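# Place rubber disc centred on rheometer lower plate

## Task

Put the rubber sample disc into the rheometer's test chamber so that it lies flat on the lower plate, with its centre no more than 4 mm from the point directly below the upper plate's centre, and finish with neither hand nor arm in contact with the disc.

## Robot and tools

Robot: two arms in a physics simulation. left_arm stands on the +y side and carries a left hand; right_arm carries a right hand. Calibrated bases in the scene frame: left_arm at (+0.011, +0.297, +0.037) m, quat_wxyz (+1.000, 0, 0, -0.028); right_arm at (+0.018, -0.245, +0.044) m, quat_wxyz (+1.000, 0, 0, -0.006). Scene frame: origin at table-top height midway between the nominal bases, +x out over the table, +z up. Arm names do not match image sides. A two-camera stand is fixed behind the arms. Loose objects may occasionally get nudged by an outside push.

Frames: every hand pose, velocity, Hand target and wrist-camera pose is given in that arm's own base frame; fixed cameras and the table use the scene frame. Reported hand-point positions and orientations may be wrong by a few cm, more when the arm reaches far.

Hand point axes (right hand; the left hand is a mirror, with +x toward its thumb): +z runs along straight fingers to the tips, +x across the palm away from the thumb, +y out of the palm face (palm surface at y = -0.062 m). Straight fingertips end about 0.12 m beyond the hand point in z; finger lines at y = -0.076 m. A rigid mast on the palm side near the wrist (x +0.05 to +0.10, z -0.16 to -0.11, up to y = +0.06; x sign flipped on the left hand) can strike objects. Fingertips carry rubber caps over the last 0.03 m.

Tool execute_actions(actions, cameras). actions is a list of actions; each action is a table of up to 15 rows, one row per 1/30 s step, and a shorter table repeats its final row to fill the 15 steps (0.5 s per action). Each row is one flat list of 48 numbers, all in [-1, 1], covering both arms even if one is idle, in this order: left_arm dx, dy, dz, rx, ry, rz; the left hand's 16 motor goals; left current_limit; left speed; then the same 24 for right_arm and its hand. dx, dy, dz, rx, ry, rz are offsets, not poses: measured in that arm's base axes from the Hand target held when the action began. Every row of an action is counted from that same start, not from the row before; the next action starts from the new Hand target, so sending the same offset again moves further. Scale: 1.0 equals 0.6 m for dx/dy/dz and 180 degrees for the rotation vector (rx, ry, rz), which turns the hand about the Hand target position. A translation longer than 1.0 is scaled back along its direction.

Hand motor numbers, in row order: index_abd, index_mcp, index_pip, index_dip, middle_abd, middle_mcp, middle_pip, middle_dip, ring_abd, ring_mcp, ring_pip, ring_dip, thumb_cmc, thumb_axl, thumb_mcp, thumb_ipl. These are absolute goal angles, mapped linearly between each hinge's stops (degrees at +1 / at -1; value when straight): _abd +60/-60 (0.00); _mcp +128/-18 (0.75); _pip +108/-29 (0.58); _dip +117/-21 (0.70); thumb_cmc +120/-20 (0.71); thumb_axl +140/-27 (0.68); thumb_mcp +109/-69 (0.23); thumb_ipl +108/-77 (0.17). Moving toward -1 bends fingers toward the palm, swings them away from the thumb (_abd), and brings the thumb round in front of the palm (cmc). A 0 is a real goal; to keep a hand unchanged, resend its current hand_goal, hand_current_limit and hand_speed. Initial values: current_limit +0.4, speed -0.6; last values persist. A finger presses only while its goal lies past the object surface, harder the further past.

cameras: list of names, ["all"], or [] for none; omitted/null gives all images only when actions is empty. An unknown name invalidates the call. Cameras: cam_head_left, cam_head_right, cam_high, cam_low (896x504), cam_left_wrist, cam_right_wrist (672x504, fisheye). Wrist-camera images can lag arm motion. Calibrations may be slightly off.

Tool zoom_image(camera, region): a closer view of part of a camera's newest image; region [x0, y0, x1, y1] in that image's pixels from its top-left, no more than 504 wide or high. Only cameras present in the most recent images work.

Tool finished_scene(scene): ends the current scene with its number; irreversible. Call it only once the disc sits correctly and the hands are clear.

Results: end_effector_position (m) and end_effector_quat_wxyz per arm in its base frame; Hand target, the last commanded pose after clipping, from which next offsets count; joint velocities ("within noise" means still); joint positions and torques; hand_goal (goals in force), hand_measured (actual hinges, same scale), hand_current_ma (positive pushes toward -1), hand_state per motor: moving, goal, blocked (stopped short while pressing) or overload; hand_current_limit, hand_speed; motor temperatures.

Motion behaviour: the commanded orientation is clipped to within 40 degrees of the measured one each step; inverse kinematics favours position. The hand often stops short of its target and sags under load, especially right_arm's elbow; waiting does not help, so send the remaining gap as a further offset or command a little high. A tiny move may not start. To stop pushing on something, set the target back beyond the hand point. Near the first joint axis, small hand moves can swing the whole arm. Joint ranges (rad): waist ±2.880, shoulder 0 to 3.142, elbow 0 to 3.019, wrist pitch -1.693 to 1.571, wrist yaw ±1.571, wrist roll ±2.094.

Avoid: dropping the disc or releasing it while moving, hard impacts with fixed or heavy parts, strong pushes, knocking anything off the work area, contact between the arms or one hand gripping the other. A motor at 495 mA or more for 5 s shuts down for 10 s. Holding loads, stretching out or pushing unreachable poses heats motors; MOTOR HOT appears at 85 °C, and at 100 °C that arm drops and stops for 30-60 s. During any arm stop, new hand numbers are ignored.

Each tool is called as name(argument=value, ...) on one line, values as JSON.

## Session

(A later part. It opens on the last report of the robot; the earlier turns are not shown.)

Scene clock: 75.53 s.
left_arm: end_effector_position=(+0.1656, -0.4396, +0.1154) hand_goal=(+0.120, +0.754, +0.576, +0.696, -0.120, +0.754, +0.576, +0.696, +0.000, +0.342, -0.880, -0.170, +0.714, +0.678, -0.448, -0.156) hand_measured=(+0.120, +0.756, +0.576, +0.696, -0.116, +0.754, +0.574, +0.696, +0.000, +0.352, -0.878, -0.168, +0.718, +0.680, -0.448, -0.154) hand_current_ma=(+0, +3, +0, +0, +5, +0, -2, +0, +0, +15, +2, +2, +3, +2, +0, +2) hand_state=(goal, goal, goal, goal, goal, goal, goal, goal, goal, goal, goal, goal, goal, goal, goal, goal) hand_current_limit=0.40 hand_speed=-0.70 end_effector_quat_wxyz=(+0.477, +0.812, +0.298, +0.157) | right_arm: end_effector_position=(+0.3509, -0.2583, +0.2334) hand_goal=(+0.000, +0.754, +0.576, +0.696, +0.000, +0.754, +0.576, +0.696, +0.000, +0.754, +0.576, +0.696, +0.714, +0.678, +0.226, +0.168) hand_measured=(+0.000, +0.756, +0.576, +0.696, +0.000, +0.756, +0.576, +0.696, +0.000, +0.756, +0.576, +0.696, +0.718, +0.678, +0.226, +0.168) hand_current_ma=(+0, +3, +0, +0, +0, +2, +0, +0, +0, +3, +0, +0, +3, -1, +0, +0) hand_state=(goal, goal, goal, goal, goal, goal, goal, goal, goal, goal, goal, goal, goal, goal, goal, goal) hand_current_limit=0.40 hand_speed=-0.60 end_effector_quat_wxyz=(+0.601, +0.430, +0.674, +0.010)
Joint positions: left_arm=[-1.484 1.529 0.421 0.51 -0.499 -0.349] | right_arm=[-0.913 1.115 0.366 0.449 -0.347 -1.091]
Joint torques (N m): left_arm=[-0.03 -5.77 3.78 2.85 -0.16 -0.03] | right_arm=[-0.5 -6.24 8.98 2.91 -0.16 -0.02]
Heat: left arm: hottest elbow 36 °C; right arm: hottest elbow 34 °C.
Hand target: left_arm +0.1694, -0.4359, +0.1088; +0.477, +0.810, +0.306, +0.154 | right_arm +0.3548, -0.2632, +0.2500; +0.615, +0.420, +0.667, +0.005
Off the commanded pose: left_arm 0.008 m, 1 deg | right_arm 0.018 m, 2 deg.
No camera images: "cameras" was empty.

execute_actions(actions=[[[0,0,0,0,0,0, -0.08,0.754,0.576,0.696, 0.08,0.754,0.576,0.696, 0,0.342,-0.88,-0.17, 0.714,0.678,-0.449,-0.157, 0.4,-0.9, 0,0,0,0,0,0, 0,0.754,0.576,0.696,0,0.754,0.576,0.696,0,0.754,0.576,0.696,0.714,0.678,0.226,0.168,0.4,-0.6]],[[0,0,0,0,0,0, -0.08,0.754,0.576,0.696, 0.08,0.754,0.576,0.696, 0,0.342,-0.88,-0.17, 0.714,0.678,-0.449,-0.157, 0.4,-0.9, 0,0,0,0,0,0, 0,0.754,0.576,0.696,0,0.754,0.576,0.696,0,0.754,0.576,0.696,0.714,0.678,0.226,0.168,0.4,-0.6]]], cameras=["cam_head_left","cam_left_wrist"])

zoom_image(camera="cam_head_left", region=[490, 325, 550, 385])

zoom_image(camera="cam_left_wrist", region=[290, 0, 430, 105])

Scene clock: 80.30 s.
left_arm: end_effector_position=(+0.1658, -0.4398, +0.1159) hand_goal=(-0.080, +0.754, +0.576, +0.696, +0.080, +0.754, +0.576, +0.696, +0.000, +0.342, -0.880, -0.170, +0.714, +0.678, -0.448, -0.156) hand_measured=(-0.002, +0.752, +0.574, +0.696, +0.014, +0.754, +0.574, +0.696, +0.000, +0.352, -0.878, -0.168, +0.718, +0.680, -0.448, -0.154) hand_current_ma=(+194, -1, -2, +0, -153, +0, -2, +0, +0, +15, +2, +2, +3, +2, +0, +2) hand_state=(blocked, goal, goal, goal, blocked, goal, goal, goal, goal, goal, goal, goal, goal, goal, goal, goal) hand_current_limit=0.40 hand_speed=-0.90 end_effector_quat_wxyz=(+0.478, +0.811, +0.298, +0.157) | right_arm: end_effector_position=(+0.3509, -0.2583, +0.2334) hand_goal=(+0.000, +0.754, +0.576, +0.696, +0.000, +0.754, +0.576, +0.696, +0.000, +0.754, +0.576, +0.696, +0.714, +0.678, +0.226, +0.168) hand_measured=(+0.000, +0.756, +0.576, +0.696, +0.000, +0.756, +0.576, +0.696, +0.000, +0.756, +0.576, +0.696, +0.718, +0.678, +0.226, +0.168) hand_current_ma=(+0, +3, +0, +0, +0, +2, +0, +0, +0, +3, +0, +0, +3, -1, +0, +0) hand_state=(goal, goal, goal, goal, goal, goal, goal, goal, goal, goal, goal, goal, goal, goal, goal, goal) hand_current_limit=0.40 hand_speed=-0.60 end_effector_quat_wxyz=(+0.601, +0.430, +0.674, +0.010)
Joint positions: left_arm=[-1.483 1.529 0.421 0.512 -0.498 -0.349] | right_arm=[-0.913 1.115 0.366 0.449 -0.347 -1.091]
Joint torques (N m): left_arm=[0.09 -5.71 3.81 2.74 -0.22 -0.03] | right_arm=[-0.5 -6.18 8.98 2.89 -0.15 -0.03]
Heat: left arm: hottest elbow 36 °C; right arm: hottest elbow 34 °C.
Hand target: left_arm +0.1694, -0.4358, +0.1088; +0.477, +0.809, +0.306, +0.154 | right_arm +0.3548, -0.2632, +0.2500; +0.615, +0.420, +0.667, +0.005
Off the commanded pose: left_arm 0.009 m, 1 deg | right_arm 0.018 m, 2 deg.
camera_calibration:
cam_left_wrist: T_world_to_cam=[[-0.800533, -0.266854, -0.536597, 0.046693], [-0.297533, 0.954219, -0.0306604, 0.409262], [0.520213, 0.135111, -0.843282, 0.190102], [0, 0, 0, 1]] pos_world=[0.0602549, -0.403751, 0.197913]
Images, in order (width x height): cam_head_left 896x504, cam_left_wrist 672x504.

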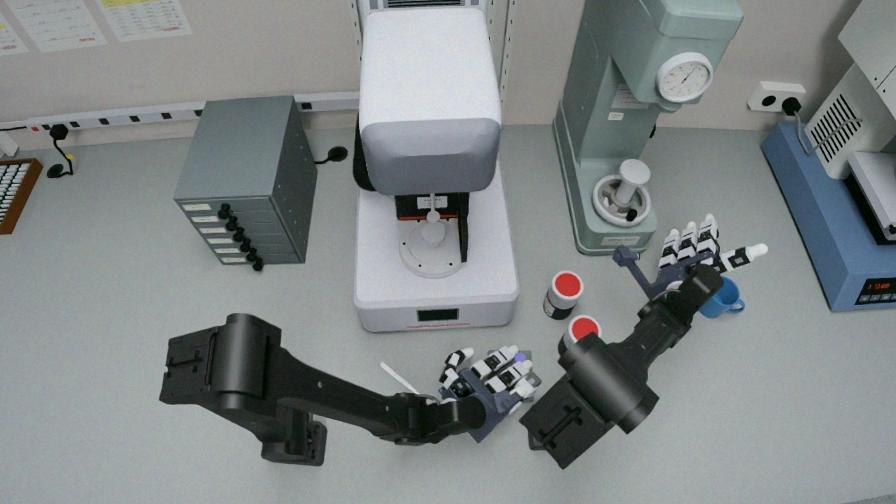

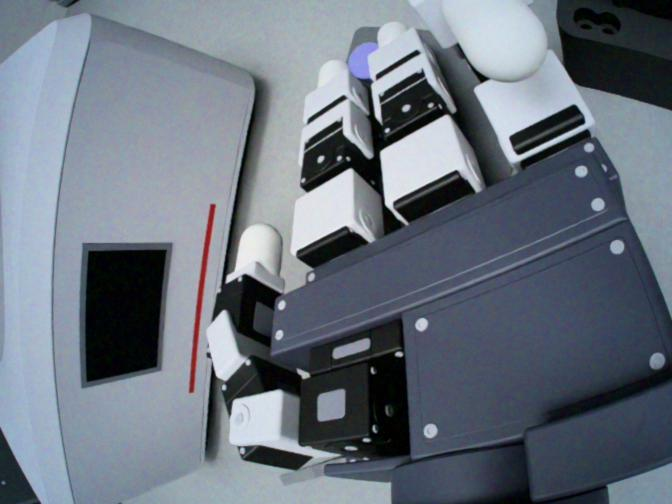

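Scaled by 8.400 from the camera's 896x504 image, which has a finer 1280x720 frame.

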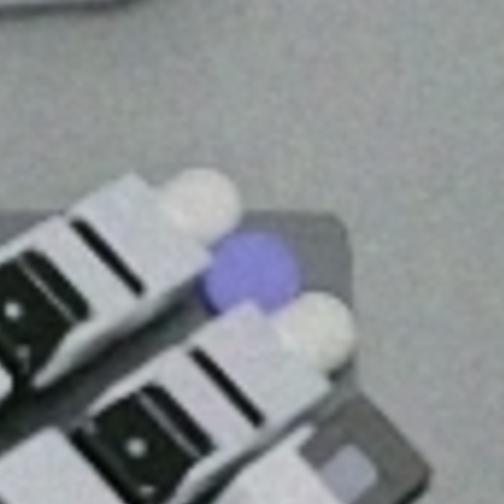

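Scaled by 3.600 from the camera's 672x504 image, which has a finer 960x720 frame.

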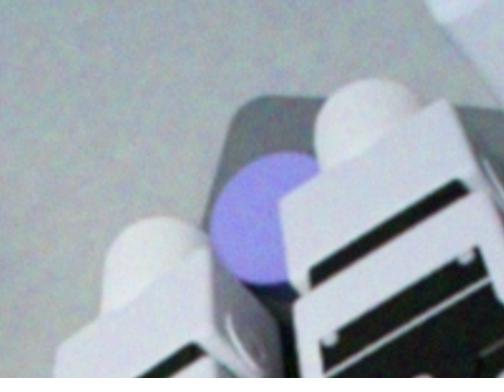

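execute_actions(actions=[[[0,0,0.05,0,0,0, -0.08,0.754,0.576,0.696, 0.08,0.754,0.576,0.696, 0,0.342,-0.88,-0.17, 0.714,0.678,-0.449,-0.157, 0.4,-0.9, 0,0,0,0,0,0, 0,0.754,0.576,0.696,0,0.754,0.576,0.696,0,0.754,0.576,0.696,0.714,0.678,0.226,0.168,0.4,-0.6]],[[0,0,0.08,0,0,0, -0.08,0.754,0.576,0.696, 0.08,0.754,0.576,0.696, 0,0.342,-0.88,-0.17, 0.714,0.678,-0.449,-0.157, 0.4,-0.9, 0,0,0,0,0,0, 0,0.754,0.576,0.696,0,0.754,0.576,0.696,0,0.754,0.576,0.696,0.714,0.678,0.226,0.168,0.4,-0.6]],[[0,0,0.1,0,0,0, -0.08,0.754,0.576,0.696, 0.08,0.754,0.576,0.696, 0,0.342,-0.88,-0.17, 0.714,0.678,-0.449,-0.157, 0.4,-0.9, 0,0,0,0,0,0, 0,0.754,0.576,0.696,0,0.754,0.576,0.696,0,0.754,0.576,0.696,0.714,0.678,0.226,0.168,0.4,-0.6]],[[0,0,0.1,0,0,0, -0.08,0.754,0.576,0.696, 0.08,0.754,0.576,0.696, 0,0.342,-0.88,-0.17, 0.714,0.678,-0.449,-0.157, 0.4,-0.9, 0,0,0,0,0,0, 0,0.754,0.576,0.696,0,0.754,0.576,0.696,0,0.754,0.576,0.696,0.714,0.678,0.226,0.168,0.4,-0.6]],[[0,0,0.1,0,0,0, -0.08,0.754,0.576,0.696, 0.08,0.754,0.576,0.696, 0,0.342,-0.88,-0.17, 0.714,0.678,-0.449,-0.157, 0.4,-0.9, 0,0,0,0,0,0, 0,0.754,0.576,0.696,0,0.754,0.576,0.696,0,0.754,0.576,0.696,0.714,0.678,0.226,0.168,0.4,-0.6]],[[0,0,0.08,0,0,0, -0.08,0.754,0.576,0.696, 0.08,0.754,0.576,0.696, 0,0.342,-0.88,-0.17, 0.714,0.678,-0.449,-0.157, 0.4,-0.9, 0,0,0,0,0,0, 0,0.754,0.576,0.696,0,0.754,0.576,0.696,0,0.754,0.576,0.696,0.714,0.678,0.226,0.168,0.4,-0.6]]], cameras=["cam_head_left","cam_low"])

zoom_image(camera="cam_head_left", region=[480, 300, 560, 380])

Scene clock: 93.30 s.
left_arm: end_effector_position=(+0.1649, -0.4309, +0.3781) hand_goal=(-0.080, +0.754, +0.576, +0.696, +0.080, +0.754, +0.576, +0.696, +0.000, +0.342, -0.880, -0.170, +0.714, +0.678, -0.448, -0.156) hand_measured=(-0.002, +0.762, +0.576, +0.694, +0.014, +0.762, +0.576, +0.696, +0.000, +0.352, -0.878, -0.168, +0.718, +0.680, -0.448, -0.154) hand_current_ma=(+191, +12, +0, -1, -153, +12, +0, +0, +0, +15, +2, +2, +4, +2, +0, +2) hand_state=(blocked, goal, goal, goal, blocked, goal, goal, goal, goal, goal, goal, goal, goal, goal, goal, goal) hand_current_limit=0.40 hand_speed=-0.90 end_effector_quat_wxyz=(+0.453, +0.826, +0.294, +0.162) | right_arm: end_effector_position=(+0.3509, -0.2583, +0.2334) hand_goal=(+0.000, +0.754, +0.576, +0.696, +0.000, +0.754, +0.576, +0.696, +0.000, +0.754, +0.576, +0.696, +0.714, +0.678, +0.226, +0.168) hand_measured=(+0.000, +0.756, +0.576, +0.696, +0.000, +0.756, +0.576, +0.696, +0.000, +0.756, +0.576, +0.696, +0.718, +0.678, +0.226, +0.168) hand_current_ma=(+0, +3, +0, +0, +0, +2, +0, +0, +0, +3, +0, +0, +3, -1, +0, +0) hand_state=(goal, goal, goal, goal, goal, goal, goal, goal, goal, goal, goal, goal, goal, goal, goal, goal) hand_current_limit=0.40 hand_speed=-0.60 end_effector_quat_wxyz=(+0.601, +0.430, +0.674, +0.010)
Joint positions: left_arm=[-1.483 0.955 0.865 -0.566 -0.495 -0.349] | right_arm=[-0.913 1.115 0.366 0.449 -0.347 -1.091]
Joint torques (N m): left_arm=[-0.09 -4.13 13.6 1.44 -0.43 -0.03] | right_arm=[-0.5 -6.12 8.96 2.89 -0.16 -0.03]
Heat: left arm: hottest elbow 36 °C; right arm: hottest elbow 34 °C.
Hand target: left_arm +0.1693, -0.4359, +0.4148; +0.477, +0.810, +0.306, +0.154 | right_arm +0.3548, -0.2632, +0.2500; +0.615, +0.420, +0.667, +0.005
Off the commanded pose: left_arm 0.037 m, 4 deg | right_arm 0.018 m, 2 deg.
Images, in order (width x height): cam_head_left 896x504, cam_low 896x504.

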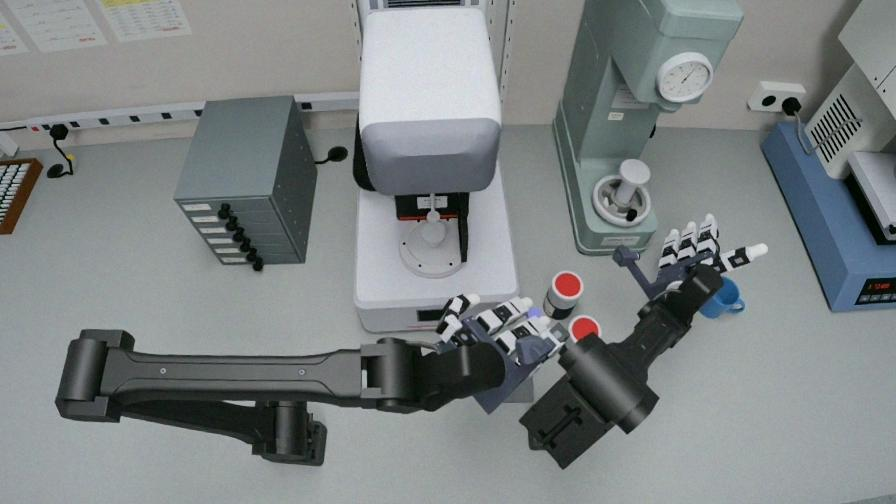

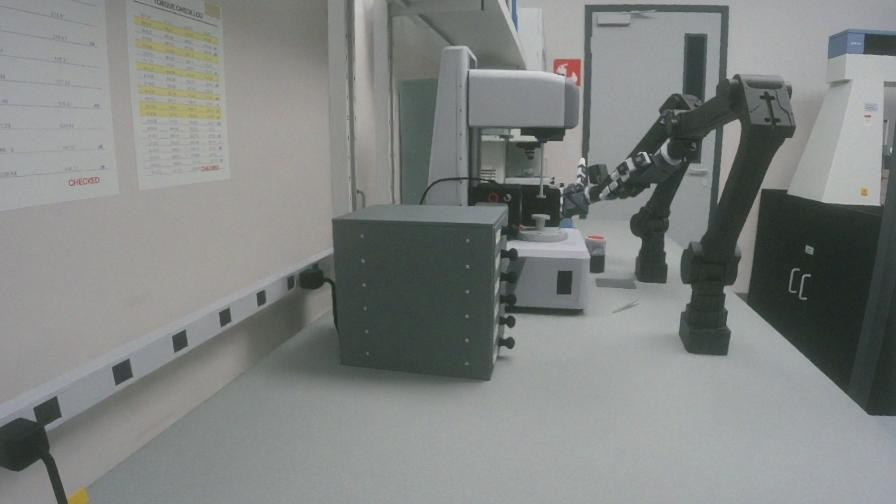

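Scaled by 6.300 from the camera's 896x504 image, which has a finer 1280x720 frame.

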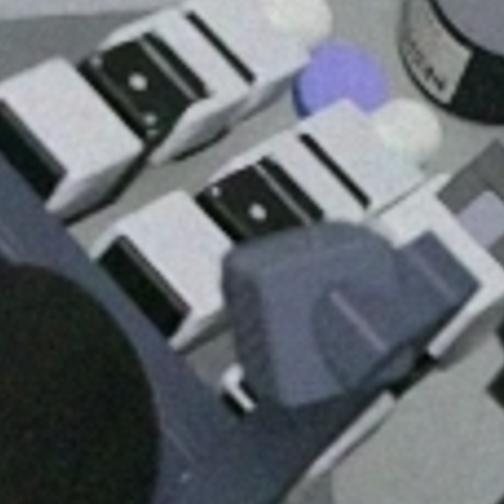

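execute_actions(actions=[[[0.03,0.08,0.03,0,0,0, -0.08,0.754,0.576,0.696, 0.08,0.754,0.576,0.696, 0,0.342,-0.88,-0.17, 0.714,0.678,-0.449,-0.157, 0.4,-0.9, 0,0,0,0,0,0, 0,0.754,0.576,0.696,0,0.754,0.576,0.696,0,0.754,0.576,0.696,0.714,0.678,0.226,0.168,0.4,-0.6]],[[0.05,0.08,0.02,0,0,0.045, -0.08,0.754,0.576,0.696, 0.08,0.754,0.576,0.696, 0,0.342,-0.88,-0.17, 0.714,0.678,-0.449,-0.157, 0.4,-0.9, 0,0,0,0,0,0, 0,0.754,0.576,0.696,0,0.754,0.576,0.696,0,0.754,0.576,0.696,0.714,0.678,0.226,0.168,0.4,-0.6]],[[0.05,0.06,0,0,0,0.05, -0.08,0.754,0.576,0.696, 0.08,0.754,0.576,0.696, 0,0.342,-0.88,-0.17, 0.714,0.678,-0.449,-0.157, 0.4,-0.9, 0,0,0,0,0,0, 0,0.754,0.576,0.696,0,0.754,0.576,0.696,0,0.754,0.576,0.696,0.714,0.678,0.226,0.168,0.4,-0.6]],[[0.04,0.04,0,0,0,0.05, -0.08,0.754,0.576,0.696, 0.08,0.754,0.576,0.696, 0,0.342,-0.88,-0.17, 0.714,0.678,-0.449,-0.157, 0.4,-0.9, 0,0,0,0,0,0, 0,0.754,0.576,0.696,0,0.754,0.576,0.696,0,0.754,0.576,0.696,0.714,0.678,0.226,0.168,0.4,-0.6]],[[0.03,0.003,0,0,0,0.049, -0.08,0.754,0.576,0.696, 0.08,0.754,0.576,0.696, 0,0.342,-0.88,-0.17, 0.714,0.678,-0.449,-0.157, 0.4,-0.9, 0,0,0,0,0,0, 0,0.754,0.576,0.696,0,0.754,0.576,0.696,0,0.754,0.576,0.696,0.714,0.678,0.226,0.168,0.4,-0.6]]], cameras=["cam_head_left","cam_low"])

zoom_image(camera="cam_head_left", region=[395, 210, 475, 290])

zoom_image(camera="cam_low", region=[520, 160, 600, 240])

Scene clock: 104.40 s.
left_arm: end_effector_position=(+0.2839, -0.2775, +0.4106) hand_goal=(-0.080, +0.754, +0.576, +0.696, +0.080, +0.754, +0.576, +0.696, +0.000, +0.342, -0.880, -0.170, +0.714, +0.678, -0.448, -0.156) hand_measured=(-0.002, +0.762, +0.576, +0.694, +0.014, +0.762, +0.576, +0.696, +0.000, +0.352, -0.878, -0.168, +0.718, +0.680, -0.448, -0.154) hand_current_ma=(+190, +12, +0, -1, -153, +12, +0, +0, +0, +15, +2, +2, +4, +2, +0, +2) hand_state=(blocked, goal, goal, goal, blocked, goal, goal, goal, goal, goal, goal, goal, goal, goal, goal, goal) hand_current_limit=0.40 hand_speed=-0.90 end_effector_quat_wxyz=(+0.386, +0.700, +0.522, +0.297) | right_arm: end_effector_position=(+0.3509, -0.2583, +0.2334) hand_goal=(+0.000, +0.754, +0.576, +0.696, +0.000, +0.754, +0.576, +0.696, +0.000, +0.754, +0.576, +0.696, +0.714, +0.678, +0.226, +0.168) hand_measured=(+0.000, +0.756, +0.576, +0.696, +0.000, +0.756, +0.576, +0.696, +0.000, +0.756, +0.576, +0.696, +0.718, +0.678, +0.226, +0.168) hand_current_ma=(+0, +3, +0, +0, +0, +2, +0, +0, +0, +3, +0, +0, +3, -1, +0, +0) hand_state=(goal, goal, goal, goal, goal, goal, goal, goal, goal, goal, goal, goal, goal, goal, goal, goal) hand_current_limit=0.40 hand_speed=-0.60 end_effector_quat_wxyz=(+0.601, +0.430, +0.674, +0.010)
Joint positions: left_arm=[-1.208 0.871 0.92 -0.852 -0.753 -0.603] | right_arm=[-0.913 1.115 0.366 0.449 -0.347 -1.091]
Joint torques (N m): left_arm=[0.21 -2.43 13.56 0.98 -0.83 -0.02] | right_arm=[-0.44 -6.12 8.96 2.88 -0.16 -0.02]
Heat: left arm: hottest elbow 39 °C; right arm: hottest elbow 34 °C.
Hand target: left_arm +0.2894, -0.2781, +0.4449; +0.409, +0.680, +0.535, +0.290 | right_arm +0.3548, -0.2632, +0.2500; +0.615, +0.420, +0.667, +0.005
Off the commanded pose: left_arm 0.035 m, 4 deg | right_arm 0.018 m, 2 deg.
Images, in order (width x height): cam_head_left 896x504, cam_low 896x504.

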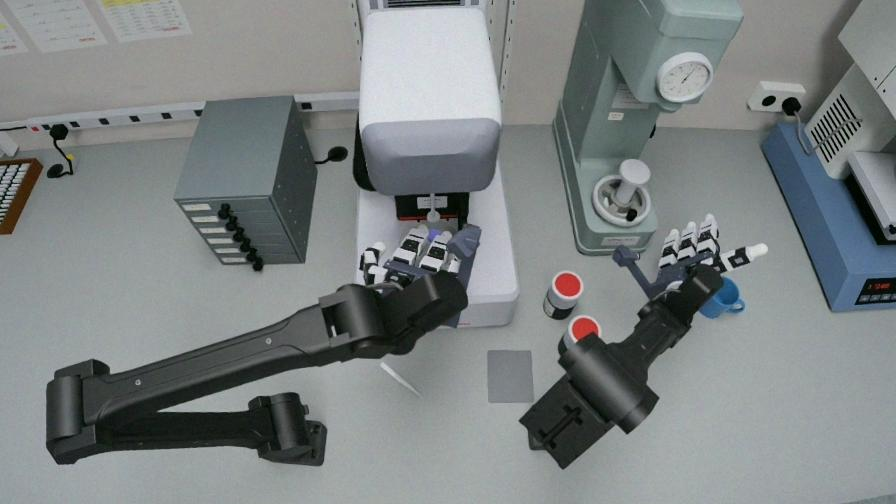

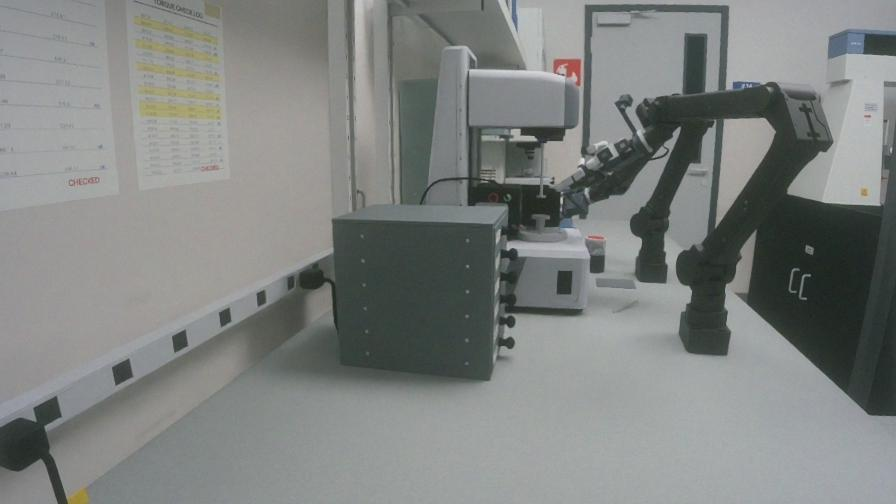

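Scaled by 6.300 from the camera's 896x504 image, which has a finer 1280x720 frame.

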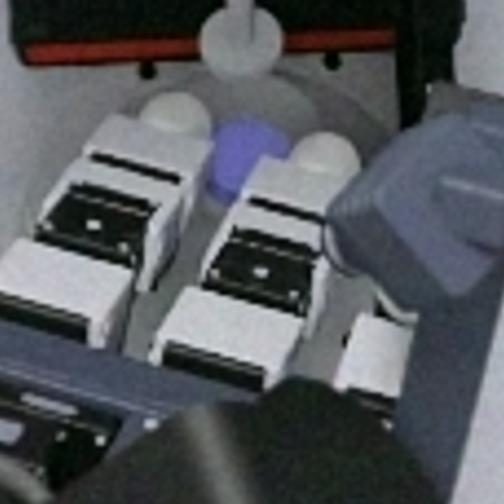

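Scaled by 6.300 from the camera's 896x504 image, which has a finer 1280x720 frame.

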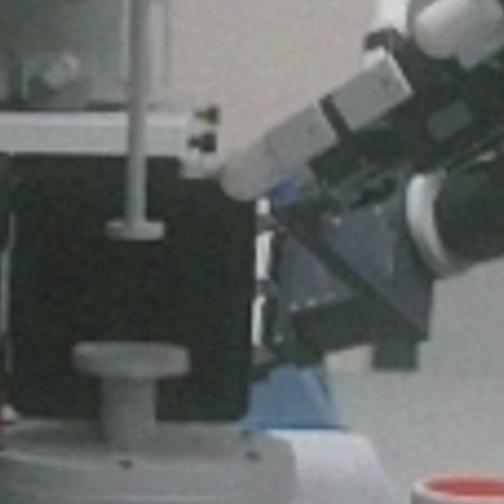

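execute_actions(actions=[[[0,0,-0.08,0,0,0, -0.08,0.754,0.576,0.696, 0.08,0.754,0.576,0.696, 0,0.342,-0.88,-0.17, 0.714,0.678,-0.449,-0.157, 0.4,-0.9, 0,0,0,0,0,0, 0,0.754,0.576,0.696,0,0.754,0.576,0.696,0,0.754,0.576,0.696,0.714,0.678,0.226,0.168,0.4,-0.6]],[[0,0,-0.066,0,0,0, -0.08,0.754,0.576,0.696, 0.08,0.754,0.576,0.696, 0,0.342,-0.88,-0.17, 0.714,0.678,-0.449,-0.157, 0.4,-0.9, 0,0,0,0,0,0, 0,0.754,0.576,0.696,0,0.754,0.576,0.696,0,0.754,0.576,0.696,0.714,0.678,0.226,0.168,0.4,-0.6]]], cameras=["cam_head_left","cam_low"])

zoom_image(camera="cam_head_left", region=[395, 210, 465, 280])

zoom_image(camera="cam_low", region=[520, 180, 580, 240])

Scene clock: 109.40 s.
left_arm: end_effector_position=(+0.2858, -0.2793, +0.3574) hand_goal=(-0.080, +0.754, +0.576, +0.696, +0.080, +0.754, +0.576, +0.696, +0.000, +0.342, -0.880, -0.170, +0.714, +0.678, -0.448, -0.156) hand_measured=(-0.002, +0.762, +0.576, +0.694, +0.014, +0.762, +0.576, +0.696, +0.000, +0.352, -0.878, -0.168, +0.718, +0.680, -0.448, -0.154) hand_current_ma=(+190, +12, +0, -1, -153, +12, +0, +0, +0, +15, +2, +2, +4, +2, +0, +2) hand_state=(blocked, goal, goal, goal, blocked, goal, goal, goal, goal, goal, goal, goal, goal, goal, goal, goal) hand_current_limit=0.40 hand_speed=-0.90 end_effector_quat_wxyz=(+0.403, +0.689, +0.528, +0.291) | right_arm: end_effector_position=(+0.3509, -0.2583, +0.2334) hand_goal=(+0.000, +0.754, +0.576, +0.696, +0.000, +0.754, +0.576, +0.696, +0.000, +0.754, +0.576, +0.696, +0.714, +0.678, +0.226, +0.168) hand_measured=(+0.000, +0.756, +0.576, +0.696, +0.000, +0.756, +0.576, +0.696, +0.000, +0.756, +0.576, +0.696, +0.718, +0.678, +0.226, +0.168) hand_current_ma=(+0, +3, +0, +0, +0, +2, +0, +0, +0, +3, +0, +0, +3, -1, +0, +0) hand_state=(goal, goal, goal, goal, goal, goal, goal, goal, goal, goal, goal, goal, goal, goal, goal, goal) hand_current_limit=0.40 hand_speed=-0.60 end_effector_quat_wxyz=(+0.601, +0.430, +0.674, +0.010)
Joint positions: left_arm=[-1.206 0.879 0.769 -0.657 -0.753 -0.609] | right_arm=[-0.913 1.115 0.366 0.449 -0.347 -1.091]
Joint torques (N m): left_arm=[0.15 -2.37 8.32 2.48 -0.7 0.03] | right_arm=[-0.44 -6.18 8.99 2.89 -0.16 -0.02]
Heat: left arm: hottest elbow 41 °C; right arm: hottest elbow 34 °C.
Hand target: left_arm +0.2894, -0.2781, +0.3571; +0.408, +0.680, +0.535, +0.290 | right_arm +0.3548, -0.2632, +0.2500; +0.615, +0.420, +0.667, +0.005
Off the commanded pose: left_arm 0.004 m, 1 deg | right_arm 0.018 m, 2 deg.
Images, in order (width x height): cam_head_left 896x504, cam_low 896x504.

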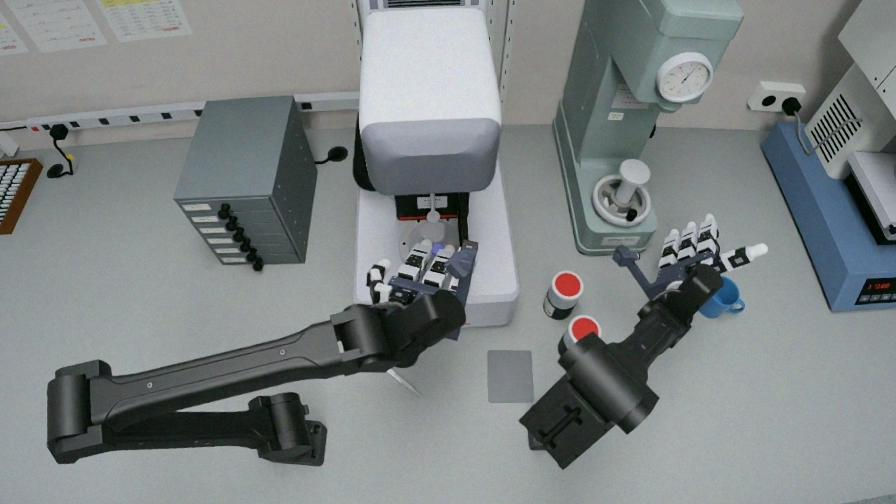

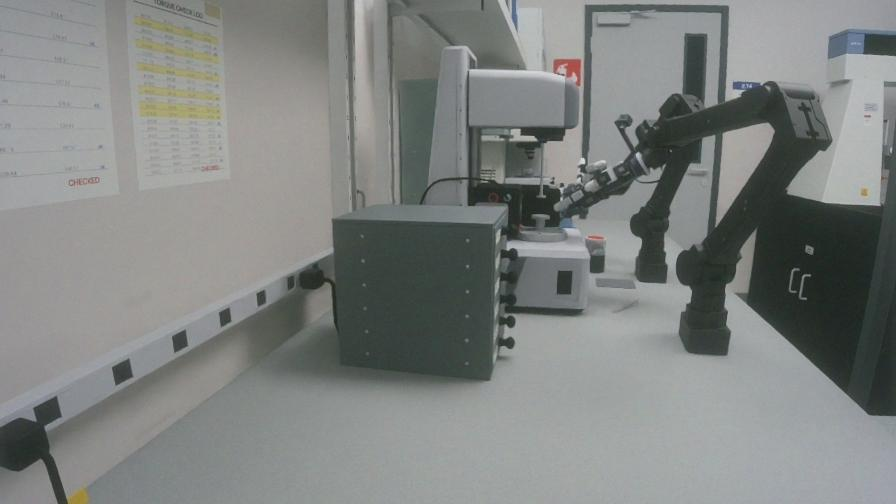

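Scaled by 7.200 from the camera's 896x504 image, which has a finer 1280x720 frame.

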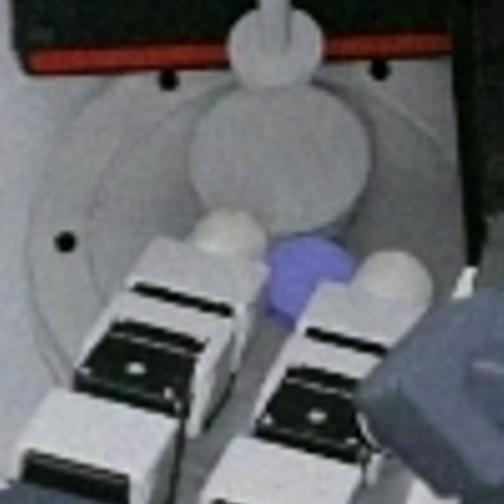

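Scaled by 8.400 from the camera's 896x504 image, which has a finer 1280x720 frame.

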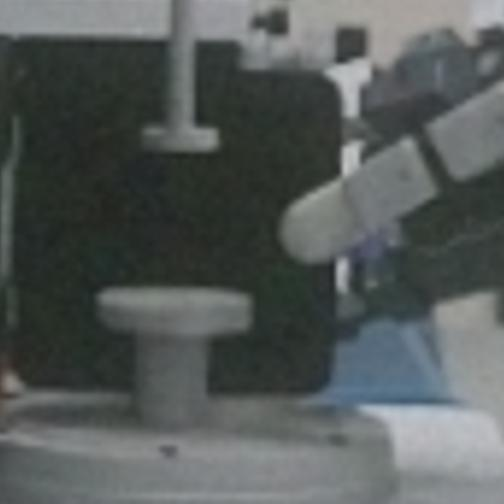

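execute_actions(actions=[[[0.045,0.012,-0.003,0,0,0, -0.08,0.754,0.576,0.696, 0.08,0.754,0.576,0.696, 0,0.342,-0.88,-0.17, 0.714,0.678,-0.449,-0.157, 0.4,-0.9, 0,0,0,0,0,0, 0,0.754,0.576,0.696,0,0.754,0.576,0.696,0,0.754,0.576,0.696,0.714,0.678,0.226,0.168,0.4,-0.6]]], cameras=["cam_head_left","cam_low"])

zoom_image(camera="cam_head_left", region=[400, 205, 460, 265])

zoom_image(camera="cam_low", region=[525, 190, 575, 230])

Scene clock: 116.37 s.
left_arm: end_effector_position=(+0.3134, -0.2684, +0.3588) hand_goal=(-0.080, +0.754, +0.576, +0.696, +0.080, +0.754, +0.576, +0.696, +0.000, +0.342, -0.880, -0.170, +0.714, +0.678, -0.448, -0.156) hand_measured=(-0.002, +0.762, +0.576, +0.694, +0.014, +0.762, +0.576, +0.696, +0.000, +0.352, -0.878, -0.168, +0.718, +0.680, -0.448, -0.154) hand_current_ma=(+190, +12, +0, -1, -153, +12, +0, +0, +0, +15, +2, +2, +4, +2, +0, +2) hand_state=(blocked, goal, goal, goal, blocked, goal, goal, goal, goal, goal, goal, goal, goal, goal, goal, goal) hand_current_limit=0.40 hand_speed=-0.90 end_effector_quat_wxyz=(+0.409, +0.679, +0.539, +0.286) | right_arm: end_effector_position=(+0.3509, -0.2583, +0.2334) hand_goal=(+0.000, +0.754, +0.576, +0.696, +0.000, +0.754, +0.576, +0.696, +0.000, +0.754, +0.576, +0.696, +0.714, +0.678, +0.226, +0.168) hand_measured=(+0.000, +0.756, +0.576, +0.696, +0.000, +0.756, +0.576, +0.696, +0.000, +0.756, +0.576, +0.696, +0.718, +0.678, +0.226, +0.168) hand_current_ma=(+0, +3, +0, +0, +0, +2, +0, +0, +0, +3, +0, +0, +3, -1, +0, +0) hand_state=(goal, goal, goal, goal, goal, goal, goal, goal, goal, goal, goal, goal, goal, goal, goal, goal) hand_current_limit=0.40 hand_speed=-0.60 end_effector_quat_wxyz=(+0.601, +0.430, +0.674, +0.010)
Joint positions: left_arm=[-1.101 0.88 0.764 -0.582 -0.678 -0.547] | right_arm=[-0.913 1.115 0.366 0.449 -0.347 -1.091]
Joint torques (N m): left_arm=[-0.03 -2.14 8.14 2.65 -0.54 0.26] | right_arm=[-0.5 -6.18 8.98 2.88 -0.16 -0.02]
Heat: left arm: hottest elbow 41 °C; right arm: hottest elbow 34 °C.
Hand target: left_arm +0.3163, -0.2709, +0.3553; +0.409, +0.680, +0.535, +0.290 | right_arm +0.3548, -0.2632, +0.2500; +0.615, +0.420, +0.667, +0.005
Off the commanded pose: left_arm 0.005 m, 1 deg | right_arm 0.018 m, 2 deg.
Images, in order (width x height): cam_head_left 896x504, cam_low 896x504.

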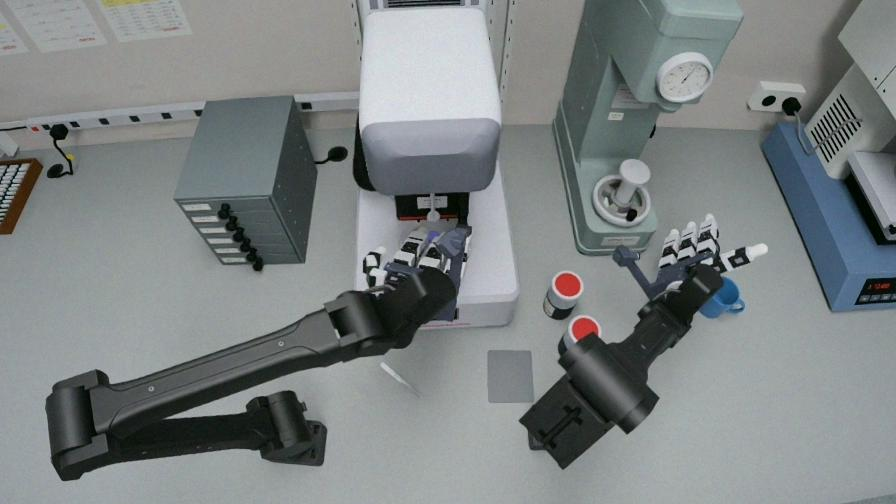

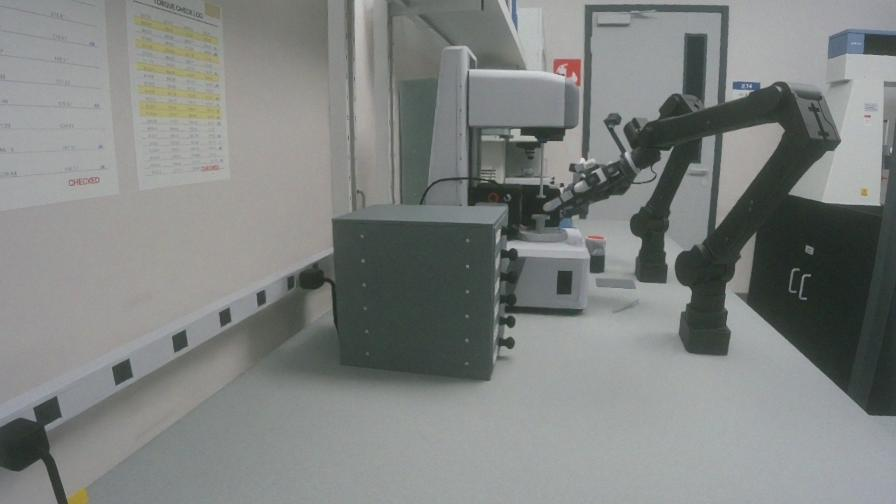

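Scaled by 8.400 from the camera's 896x504 image, which has a finer 1280x720 frame.

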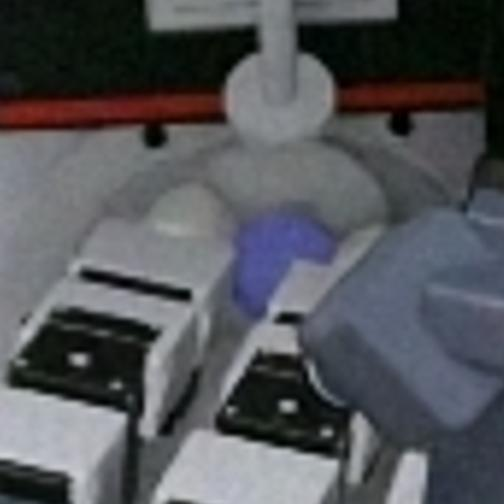

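Scaled by 10.080 from the camera's 896x504 image, which has a finer 1280x720 frame.

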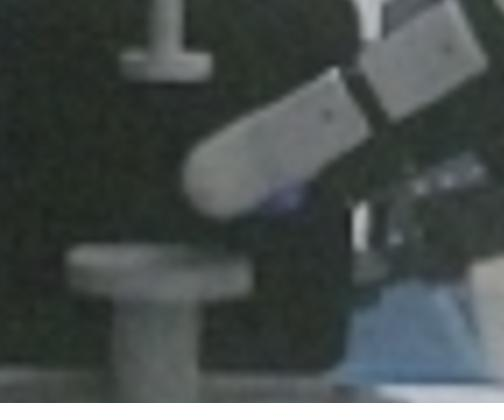

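execute_actions(actions=[[[0.012,0.001,-0.012,0,0,0, -0.08,0.754,0.576,0.696, 0.08,0.754,0.576,0.696, 0,0.342,-0.88,-0.17, 0.714,0.678,-0.449,-0.157, 0.4,-0.9, 0,0,0,0,0,0, 0,0.754,0.576,0.696,0,0.754,0.576,0.696,0,0.754,0.576,0.696,0.714,0.678,0.226,0.168,0.4,-0.6]]], cameras=["cam_head_left","cam_low"])

zoom_image(camera="cam_low", region=[525, 190, 575, 230])

Scene clock: 120.73 s.
left_arm: end_effector_position=(+0.3199, -0.2692, +0.3510) hand_goal=(-0.080, +0.754, +0.576, +0.696, +0.080, +0.754, +0.576, +0.696, +0.000, +0.342, -0.880, -0.170, +0.714, +0.678, -0.448, -0.156) hand_measured=(-0.002, +0.762, +0.576, +0.694, +0.014, +0.762, +0.576, +0.696, +0.000, +0.352, -0.878, -0.168, +0.718, +0.680, -0.448, -0.154) hand_current_ma=(+190, +12, +0, -1, -153, +12, +0, +0, +0, +15, +2, +2, +4, +2, +0, +2) hand_state=(blocked, goal, goal, goal, blocked, goal, goal, goal, goal, goal, goal, goal, goal, goal, goal, goal) hand_current_limit=0.40 hand_speed=-0.90 end_effector_quat_wxyz=(+0.409, +0.680, +0.537, +0.286) | right_arm: end_effector_position=(+0.3509, -0.2583, +0.2334) hand_goal=(+0.000, +0.754, +0.576, +0.696, +0.000, +0.754, +0.576, +0.696, +0.000, +0.754, +0.576, +0.696, +0.714, +0.678, +0.226, +0.168) hand_measured=(+0.000, +0.756, +0.576, +0.696, +0.000, +0.756, +0.576, +0.696, +0.000, +0.756, +0.576, +0.696, +0.718, +0.678, +0.226, +0.168) hand_current_ma=(+0, +3, +0, +0, +0, +2, +0, +0, +0, +3, +0, +0, +3, -1, +0, +0) hand_state=(goal, goal, goal, goal, goal, goal, goal, goal, goal, goal, goal, goal, goal, goal, goal, goal) hand_current_limit=0.40 hand_speed=-0.60 end_effector_quat_wxyz=(+0.601, +0.430, +0.674, +0.010)
Joint positions: left_arm=[-1.08 0.893 0.748 -0.543 -0.66 -0.526] | right_arm=[-0.913 1.115 0.366 0.449 -0.347 -1.091]
Joint torques (N m): left_arm=[0.15 -2.37 8.16 2.66 -0.52 0.27] | right_arm=[-0.44 -6.12 8.96 2.88 -0.15 -0.03]
Heat: left arm: hottest elbow 41 °C; right arm: hottest elbow 34 °C.
Hand target: left_arm +0.3236, -0.2703, +0.3482; +0.409, +0.680, +0.535, +0.290 | right_arm +0.3548, -0.2632, +0.2500; +0.615, +0.420, +0.667, +0.005
Off the commanded pose: left_arm 0.005 m, 1 deg | right_arm 0.018 m, 2 deg.
Images, in order (width x height): cam_head_left 896x504, cam_low 896x504.

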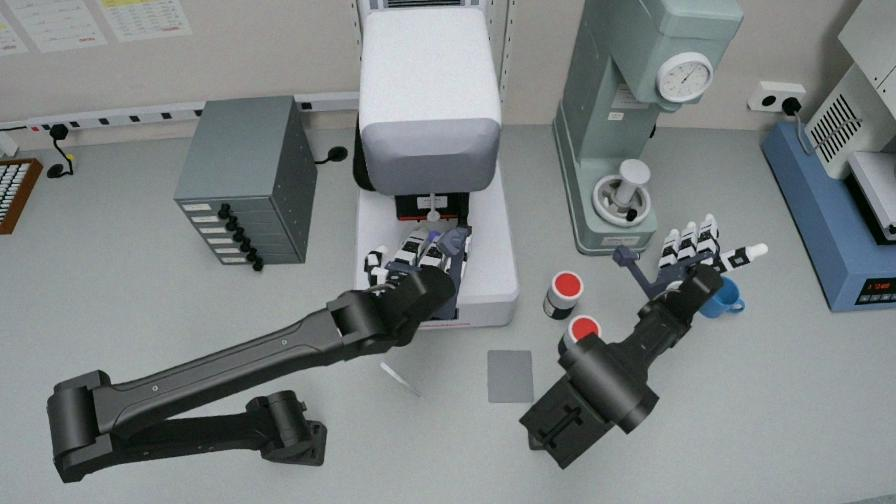

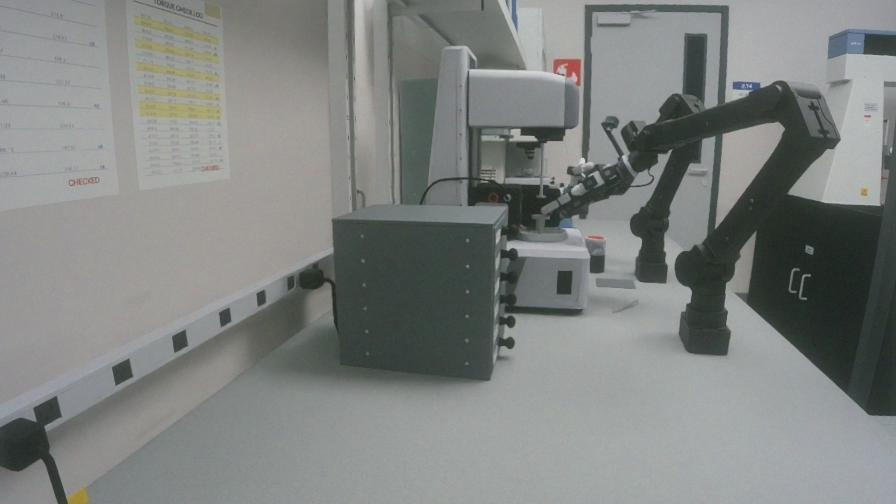

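Scaled by 10.080 from the camera's 896x504 image, which has a finer 1280x720 frame.

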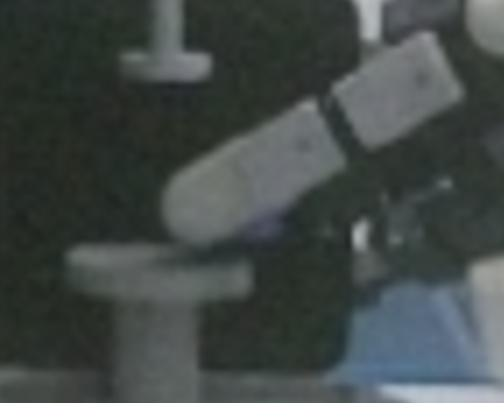

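execute_actions(actions=[[[0.0265,0.0035,0.001,0,0,0, -0.08,0.754,0.576,0.696, 0.08,0.754,0.576,0.696, 0,0.342,-0.88,-0.17, 0.714,0.678,-0.449,-0.157, 0.4,-0.9, 0,0,0,0,0,0, 0,0.754,0.576,0.696,0,0.754,0.576,0.696,0,0.754,0.576,0.696,0.714,0.678,0.226,0.168,0.4,-0.6]]], cameras=["cam_head_left","cam_low"])

zoom_image(camera="cam_head_left", region=[409, 204, 459, 254])

zoom_image(camera="cam_low", region=[525, 195, 565, 227])

Scene clock: 126.87 s.
left_arm: end_effector_position=(+0.3358, -0.2656, +0.3483) hand_goal=(-0.080, +0.754, +0.576, +0.696, +0.080, +0.754, +0.576, +0.696, +0.000, +0.342, -0.880, -0.170, +0.714, +0.678, -0.448, -0.156) hand_measured=(-0.002, +0.762, +0.576, +0.694, +0.014, +0.762, +0.576, +0.696, +0.000, +0.352, -0.878, -0.168, +0.718, +0.680, -0.448, -0.154) hand_current_ma=(+190, +12, +0, -1, -153, +12, +0, +0, +0, +15, +2, +2, +4, +2, +0, +2) hand_state=(blocked, goal, goal, goal, blocked, goal, goal, goal, goal, goal, goal, goal, goal, goal, goal, goal) hand_current_limit=0.40 hand_speed=-0.90 end_effector_quat_wxyz=(+0.406, +0.681, +0.538, +0.286) | right_arm: end_effector_position=(+0.3509, -0.2583, +0.2334) hand_goal=(+0.000, +0.754, +0.576, +0.696, +0.000, +0.754, +0.576, +0.696, +0.000, +0.754, +0.576, +0.696, +0.714, +0.678, +0.226, +0.168) hand_measured=(+0.000, +0.756, +0.576, +0.696, +0.000, +0.756, +0.576, +0.696, +0.000, +0.756, +0.576, +0.696, +0.718, +0.678, +0.226, +0.168) hand_current_ma=(+0, +3, +0, +0, +0, +2, +0, +0, +0, +3, +0, +0, +3, -1, +0, +0) hand_state=(goal, goal, goal, goal, goal, goal, goal, goal, goal, goal, goal, goal, goal, goal, goal, goal) hand_current_limit=0.40 hand_speed=-0.60 end_effector_quat_wxyz=(+0.601, +0.430, +0.674, +0.010)
Joint positions: left_arm=[-1.024 0.908 0.748 -0.509 -0.618 -0.485] | right_arm=[-0.913 1.115 0.366 0.449 -0.347 -1.091]
Joint torques (N m): left_arm=[0.03 -2.55 8.66 2.78 -0.47 0.27] | right_arm=[-0.44 -6.24 8.96 2.88 -0.16 -0.02]
Heat: left arm: hottest elbow 40 °C; right arm: hottest elbow 35 °C.
Hand target: left_arm +0.3395, -0.2681, +0.3489; +0.409, +0.680, +0.535, +0.290 | right_arm +0.3548, -0.2632, +0.2500; +0.615, +0.420, +0.667, +0.005
Off the commanded pose: left_arm 0.004 m, 1 deg | right_arm 0.018 m, 2 deg.
Images, in order (width x height): cam_head_left 896x504, cam_low 896x504.

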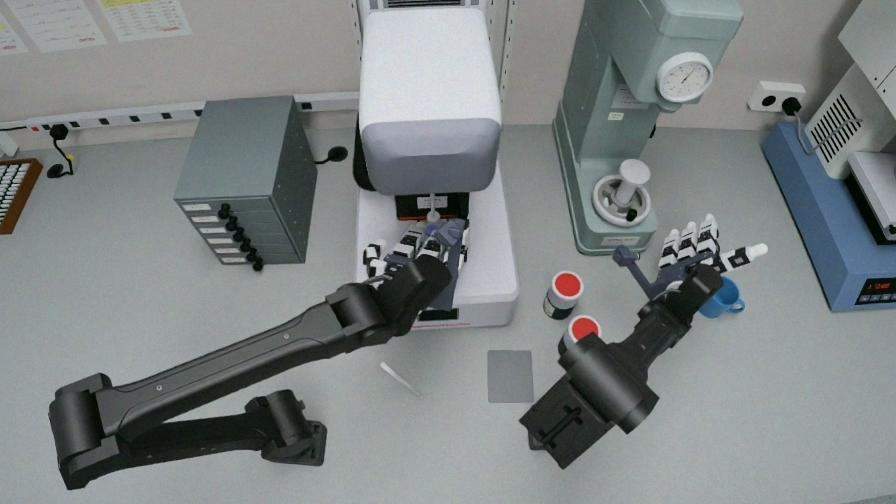

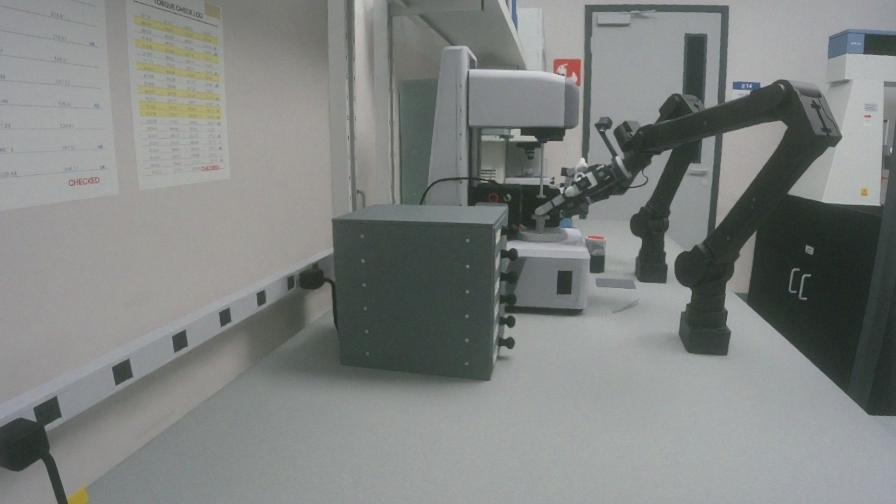

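Scaled by 10.080 from the camera's 896x504 image, which has a finer 1280x720 frame.

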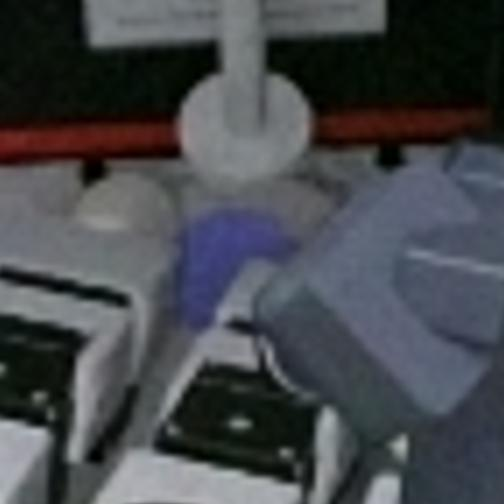

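Scaled by 12.600 from the camera's 896x504 image, which has a finer 1280x720 frame.

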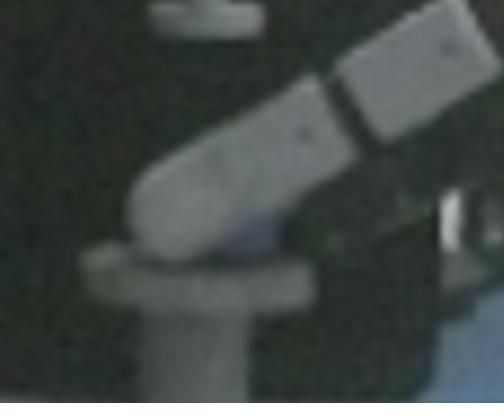

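execute_actions(actions=[[[0.006,-0.0055,-0.001,0,0,0, -0.08,0.754,0.576,0.696, 0.08,0.754,0.576,0.696, 0,0.342,-0.88,-0.17, 0.714,0.678,-0.449,-0.157, 0.4,-0.9, 0,0,0,0,0,0, 0,0.754,0.576,0.696,0,0.754,0.576,0.696,0,0.754,0.576,0.696,0.714,0.678,0.226,0.168,0.4,-0.6]]], cameras=[])

Scene clock: 135.20 s.
left_arm: end_effector_position=(+0.3381, -0.2689, +0.3450) hand_goal=(-0.080, +0.754, +0.576, +0.696, +0.080, +0.754, +0.576, +0.696, +0.000, +0.342, -0.880, -0.170, +0.714, +0.678, -0.448, -0.156) hand_measured=(-0.002, +0.760, +0.576, +0.694, +0.014, +0.762, +0.576, +0.696, +0.000, +0.352, -0.878, -0.168, +0.718, +0.680, -0.448, -0.154) hand_current_ma=(+190, +7, +0, -1, -153, +12, +0, +0, +0, +15, +2, +2, +4, +2, +0, +2) hand_state=(blocked, goal, goal, goal, blocked, goal, goal, goal, goal, goal, goal, goal, goal, goal, goal, goal) hand_current_limit=0.40 hand_speed=-0.90 end_effector_quat_wxyz=(+0.405, +0.683, +0.537, +0.287) | right_arm: end_effector_position=(+0.3509, -0.2583, +0.2334) hand_goal=(+0.000, +0.754, +0.576, +0.696, +0.000, +0.754, +0.576, +0.696, +0.000, +0.754, +0.576, +0.696, +0.714, +0.678, +0.226, +0.168) hand_measured=(+0.000, +0.756, +0.576, +0.696, +0.000, +0.756, +0.576, +0.696, +0.000, +0.756, +0.576, +0.696, +0.718, +0.678, +0.226, +0.168) hand_current_ma=(+0, +3, +0, +0, +0, +2, +0, +0, +0, +3, +0, +0, +3, -1, +0, +0) hand_state=(goal, goal, goal, goal, goal, goal, goal, goal, goal, goal, goal, goal, goal, goal, goal, goal) hand_current_limit=0.40 hand_speed=-0.60 end_effector_quat_wxyz=(+0.601, +0.430, +0.674, +0.010)
Joint positions: left_arm=[-1.022 0.922 0.748 -0.498 -0.615 -0.481] | right_arm=[-0.913 1.115 0.366 0.449 -0.347 -1.091]
Joint torques (N m): left_arm=[0.15 -2.55 9.06 2.76 -0.45 0.27] | right_arm=[-0.56 -6.18 8.99 2.86 -0.16 -0.02]
Heat: left arm: hottest elbow 40 °C; right arm: hottest elbow 35 °C.
Hand target: left_arm +0.3430, -0.2715, +0.3482; +0.409, +0.680, +0.535, +0.290 | right_arm +0.3548, -0.2632, +0.2500; +0.615, +0.420, +0.667, +0.005
Off the commanded pose: left_arm 0.006 m, 1 deg | right_arm 0.018 m, 2 deg.
No camera images: "cameras" was empty.


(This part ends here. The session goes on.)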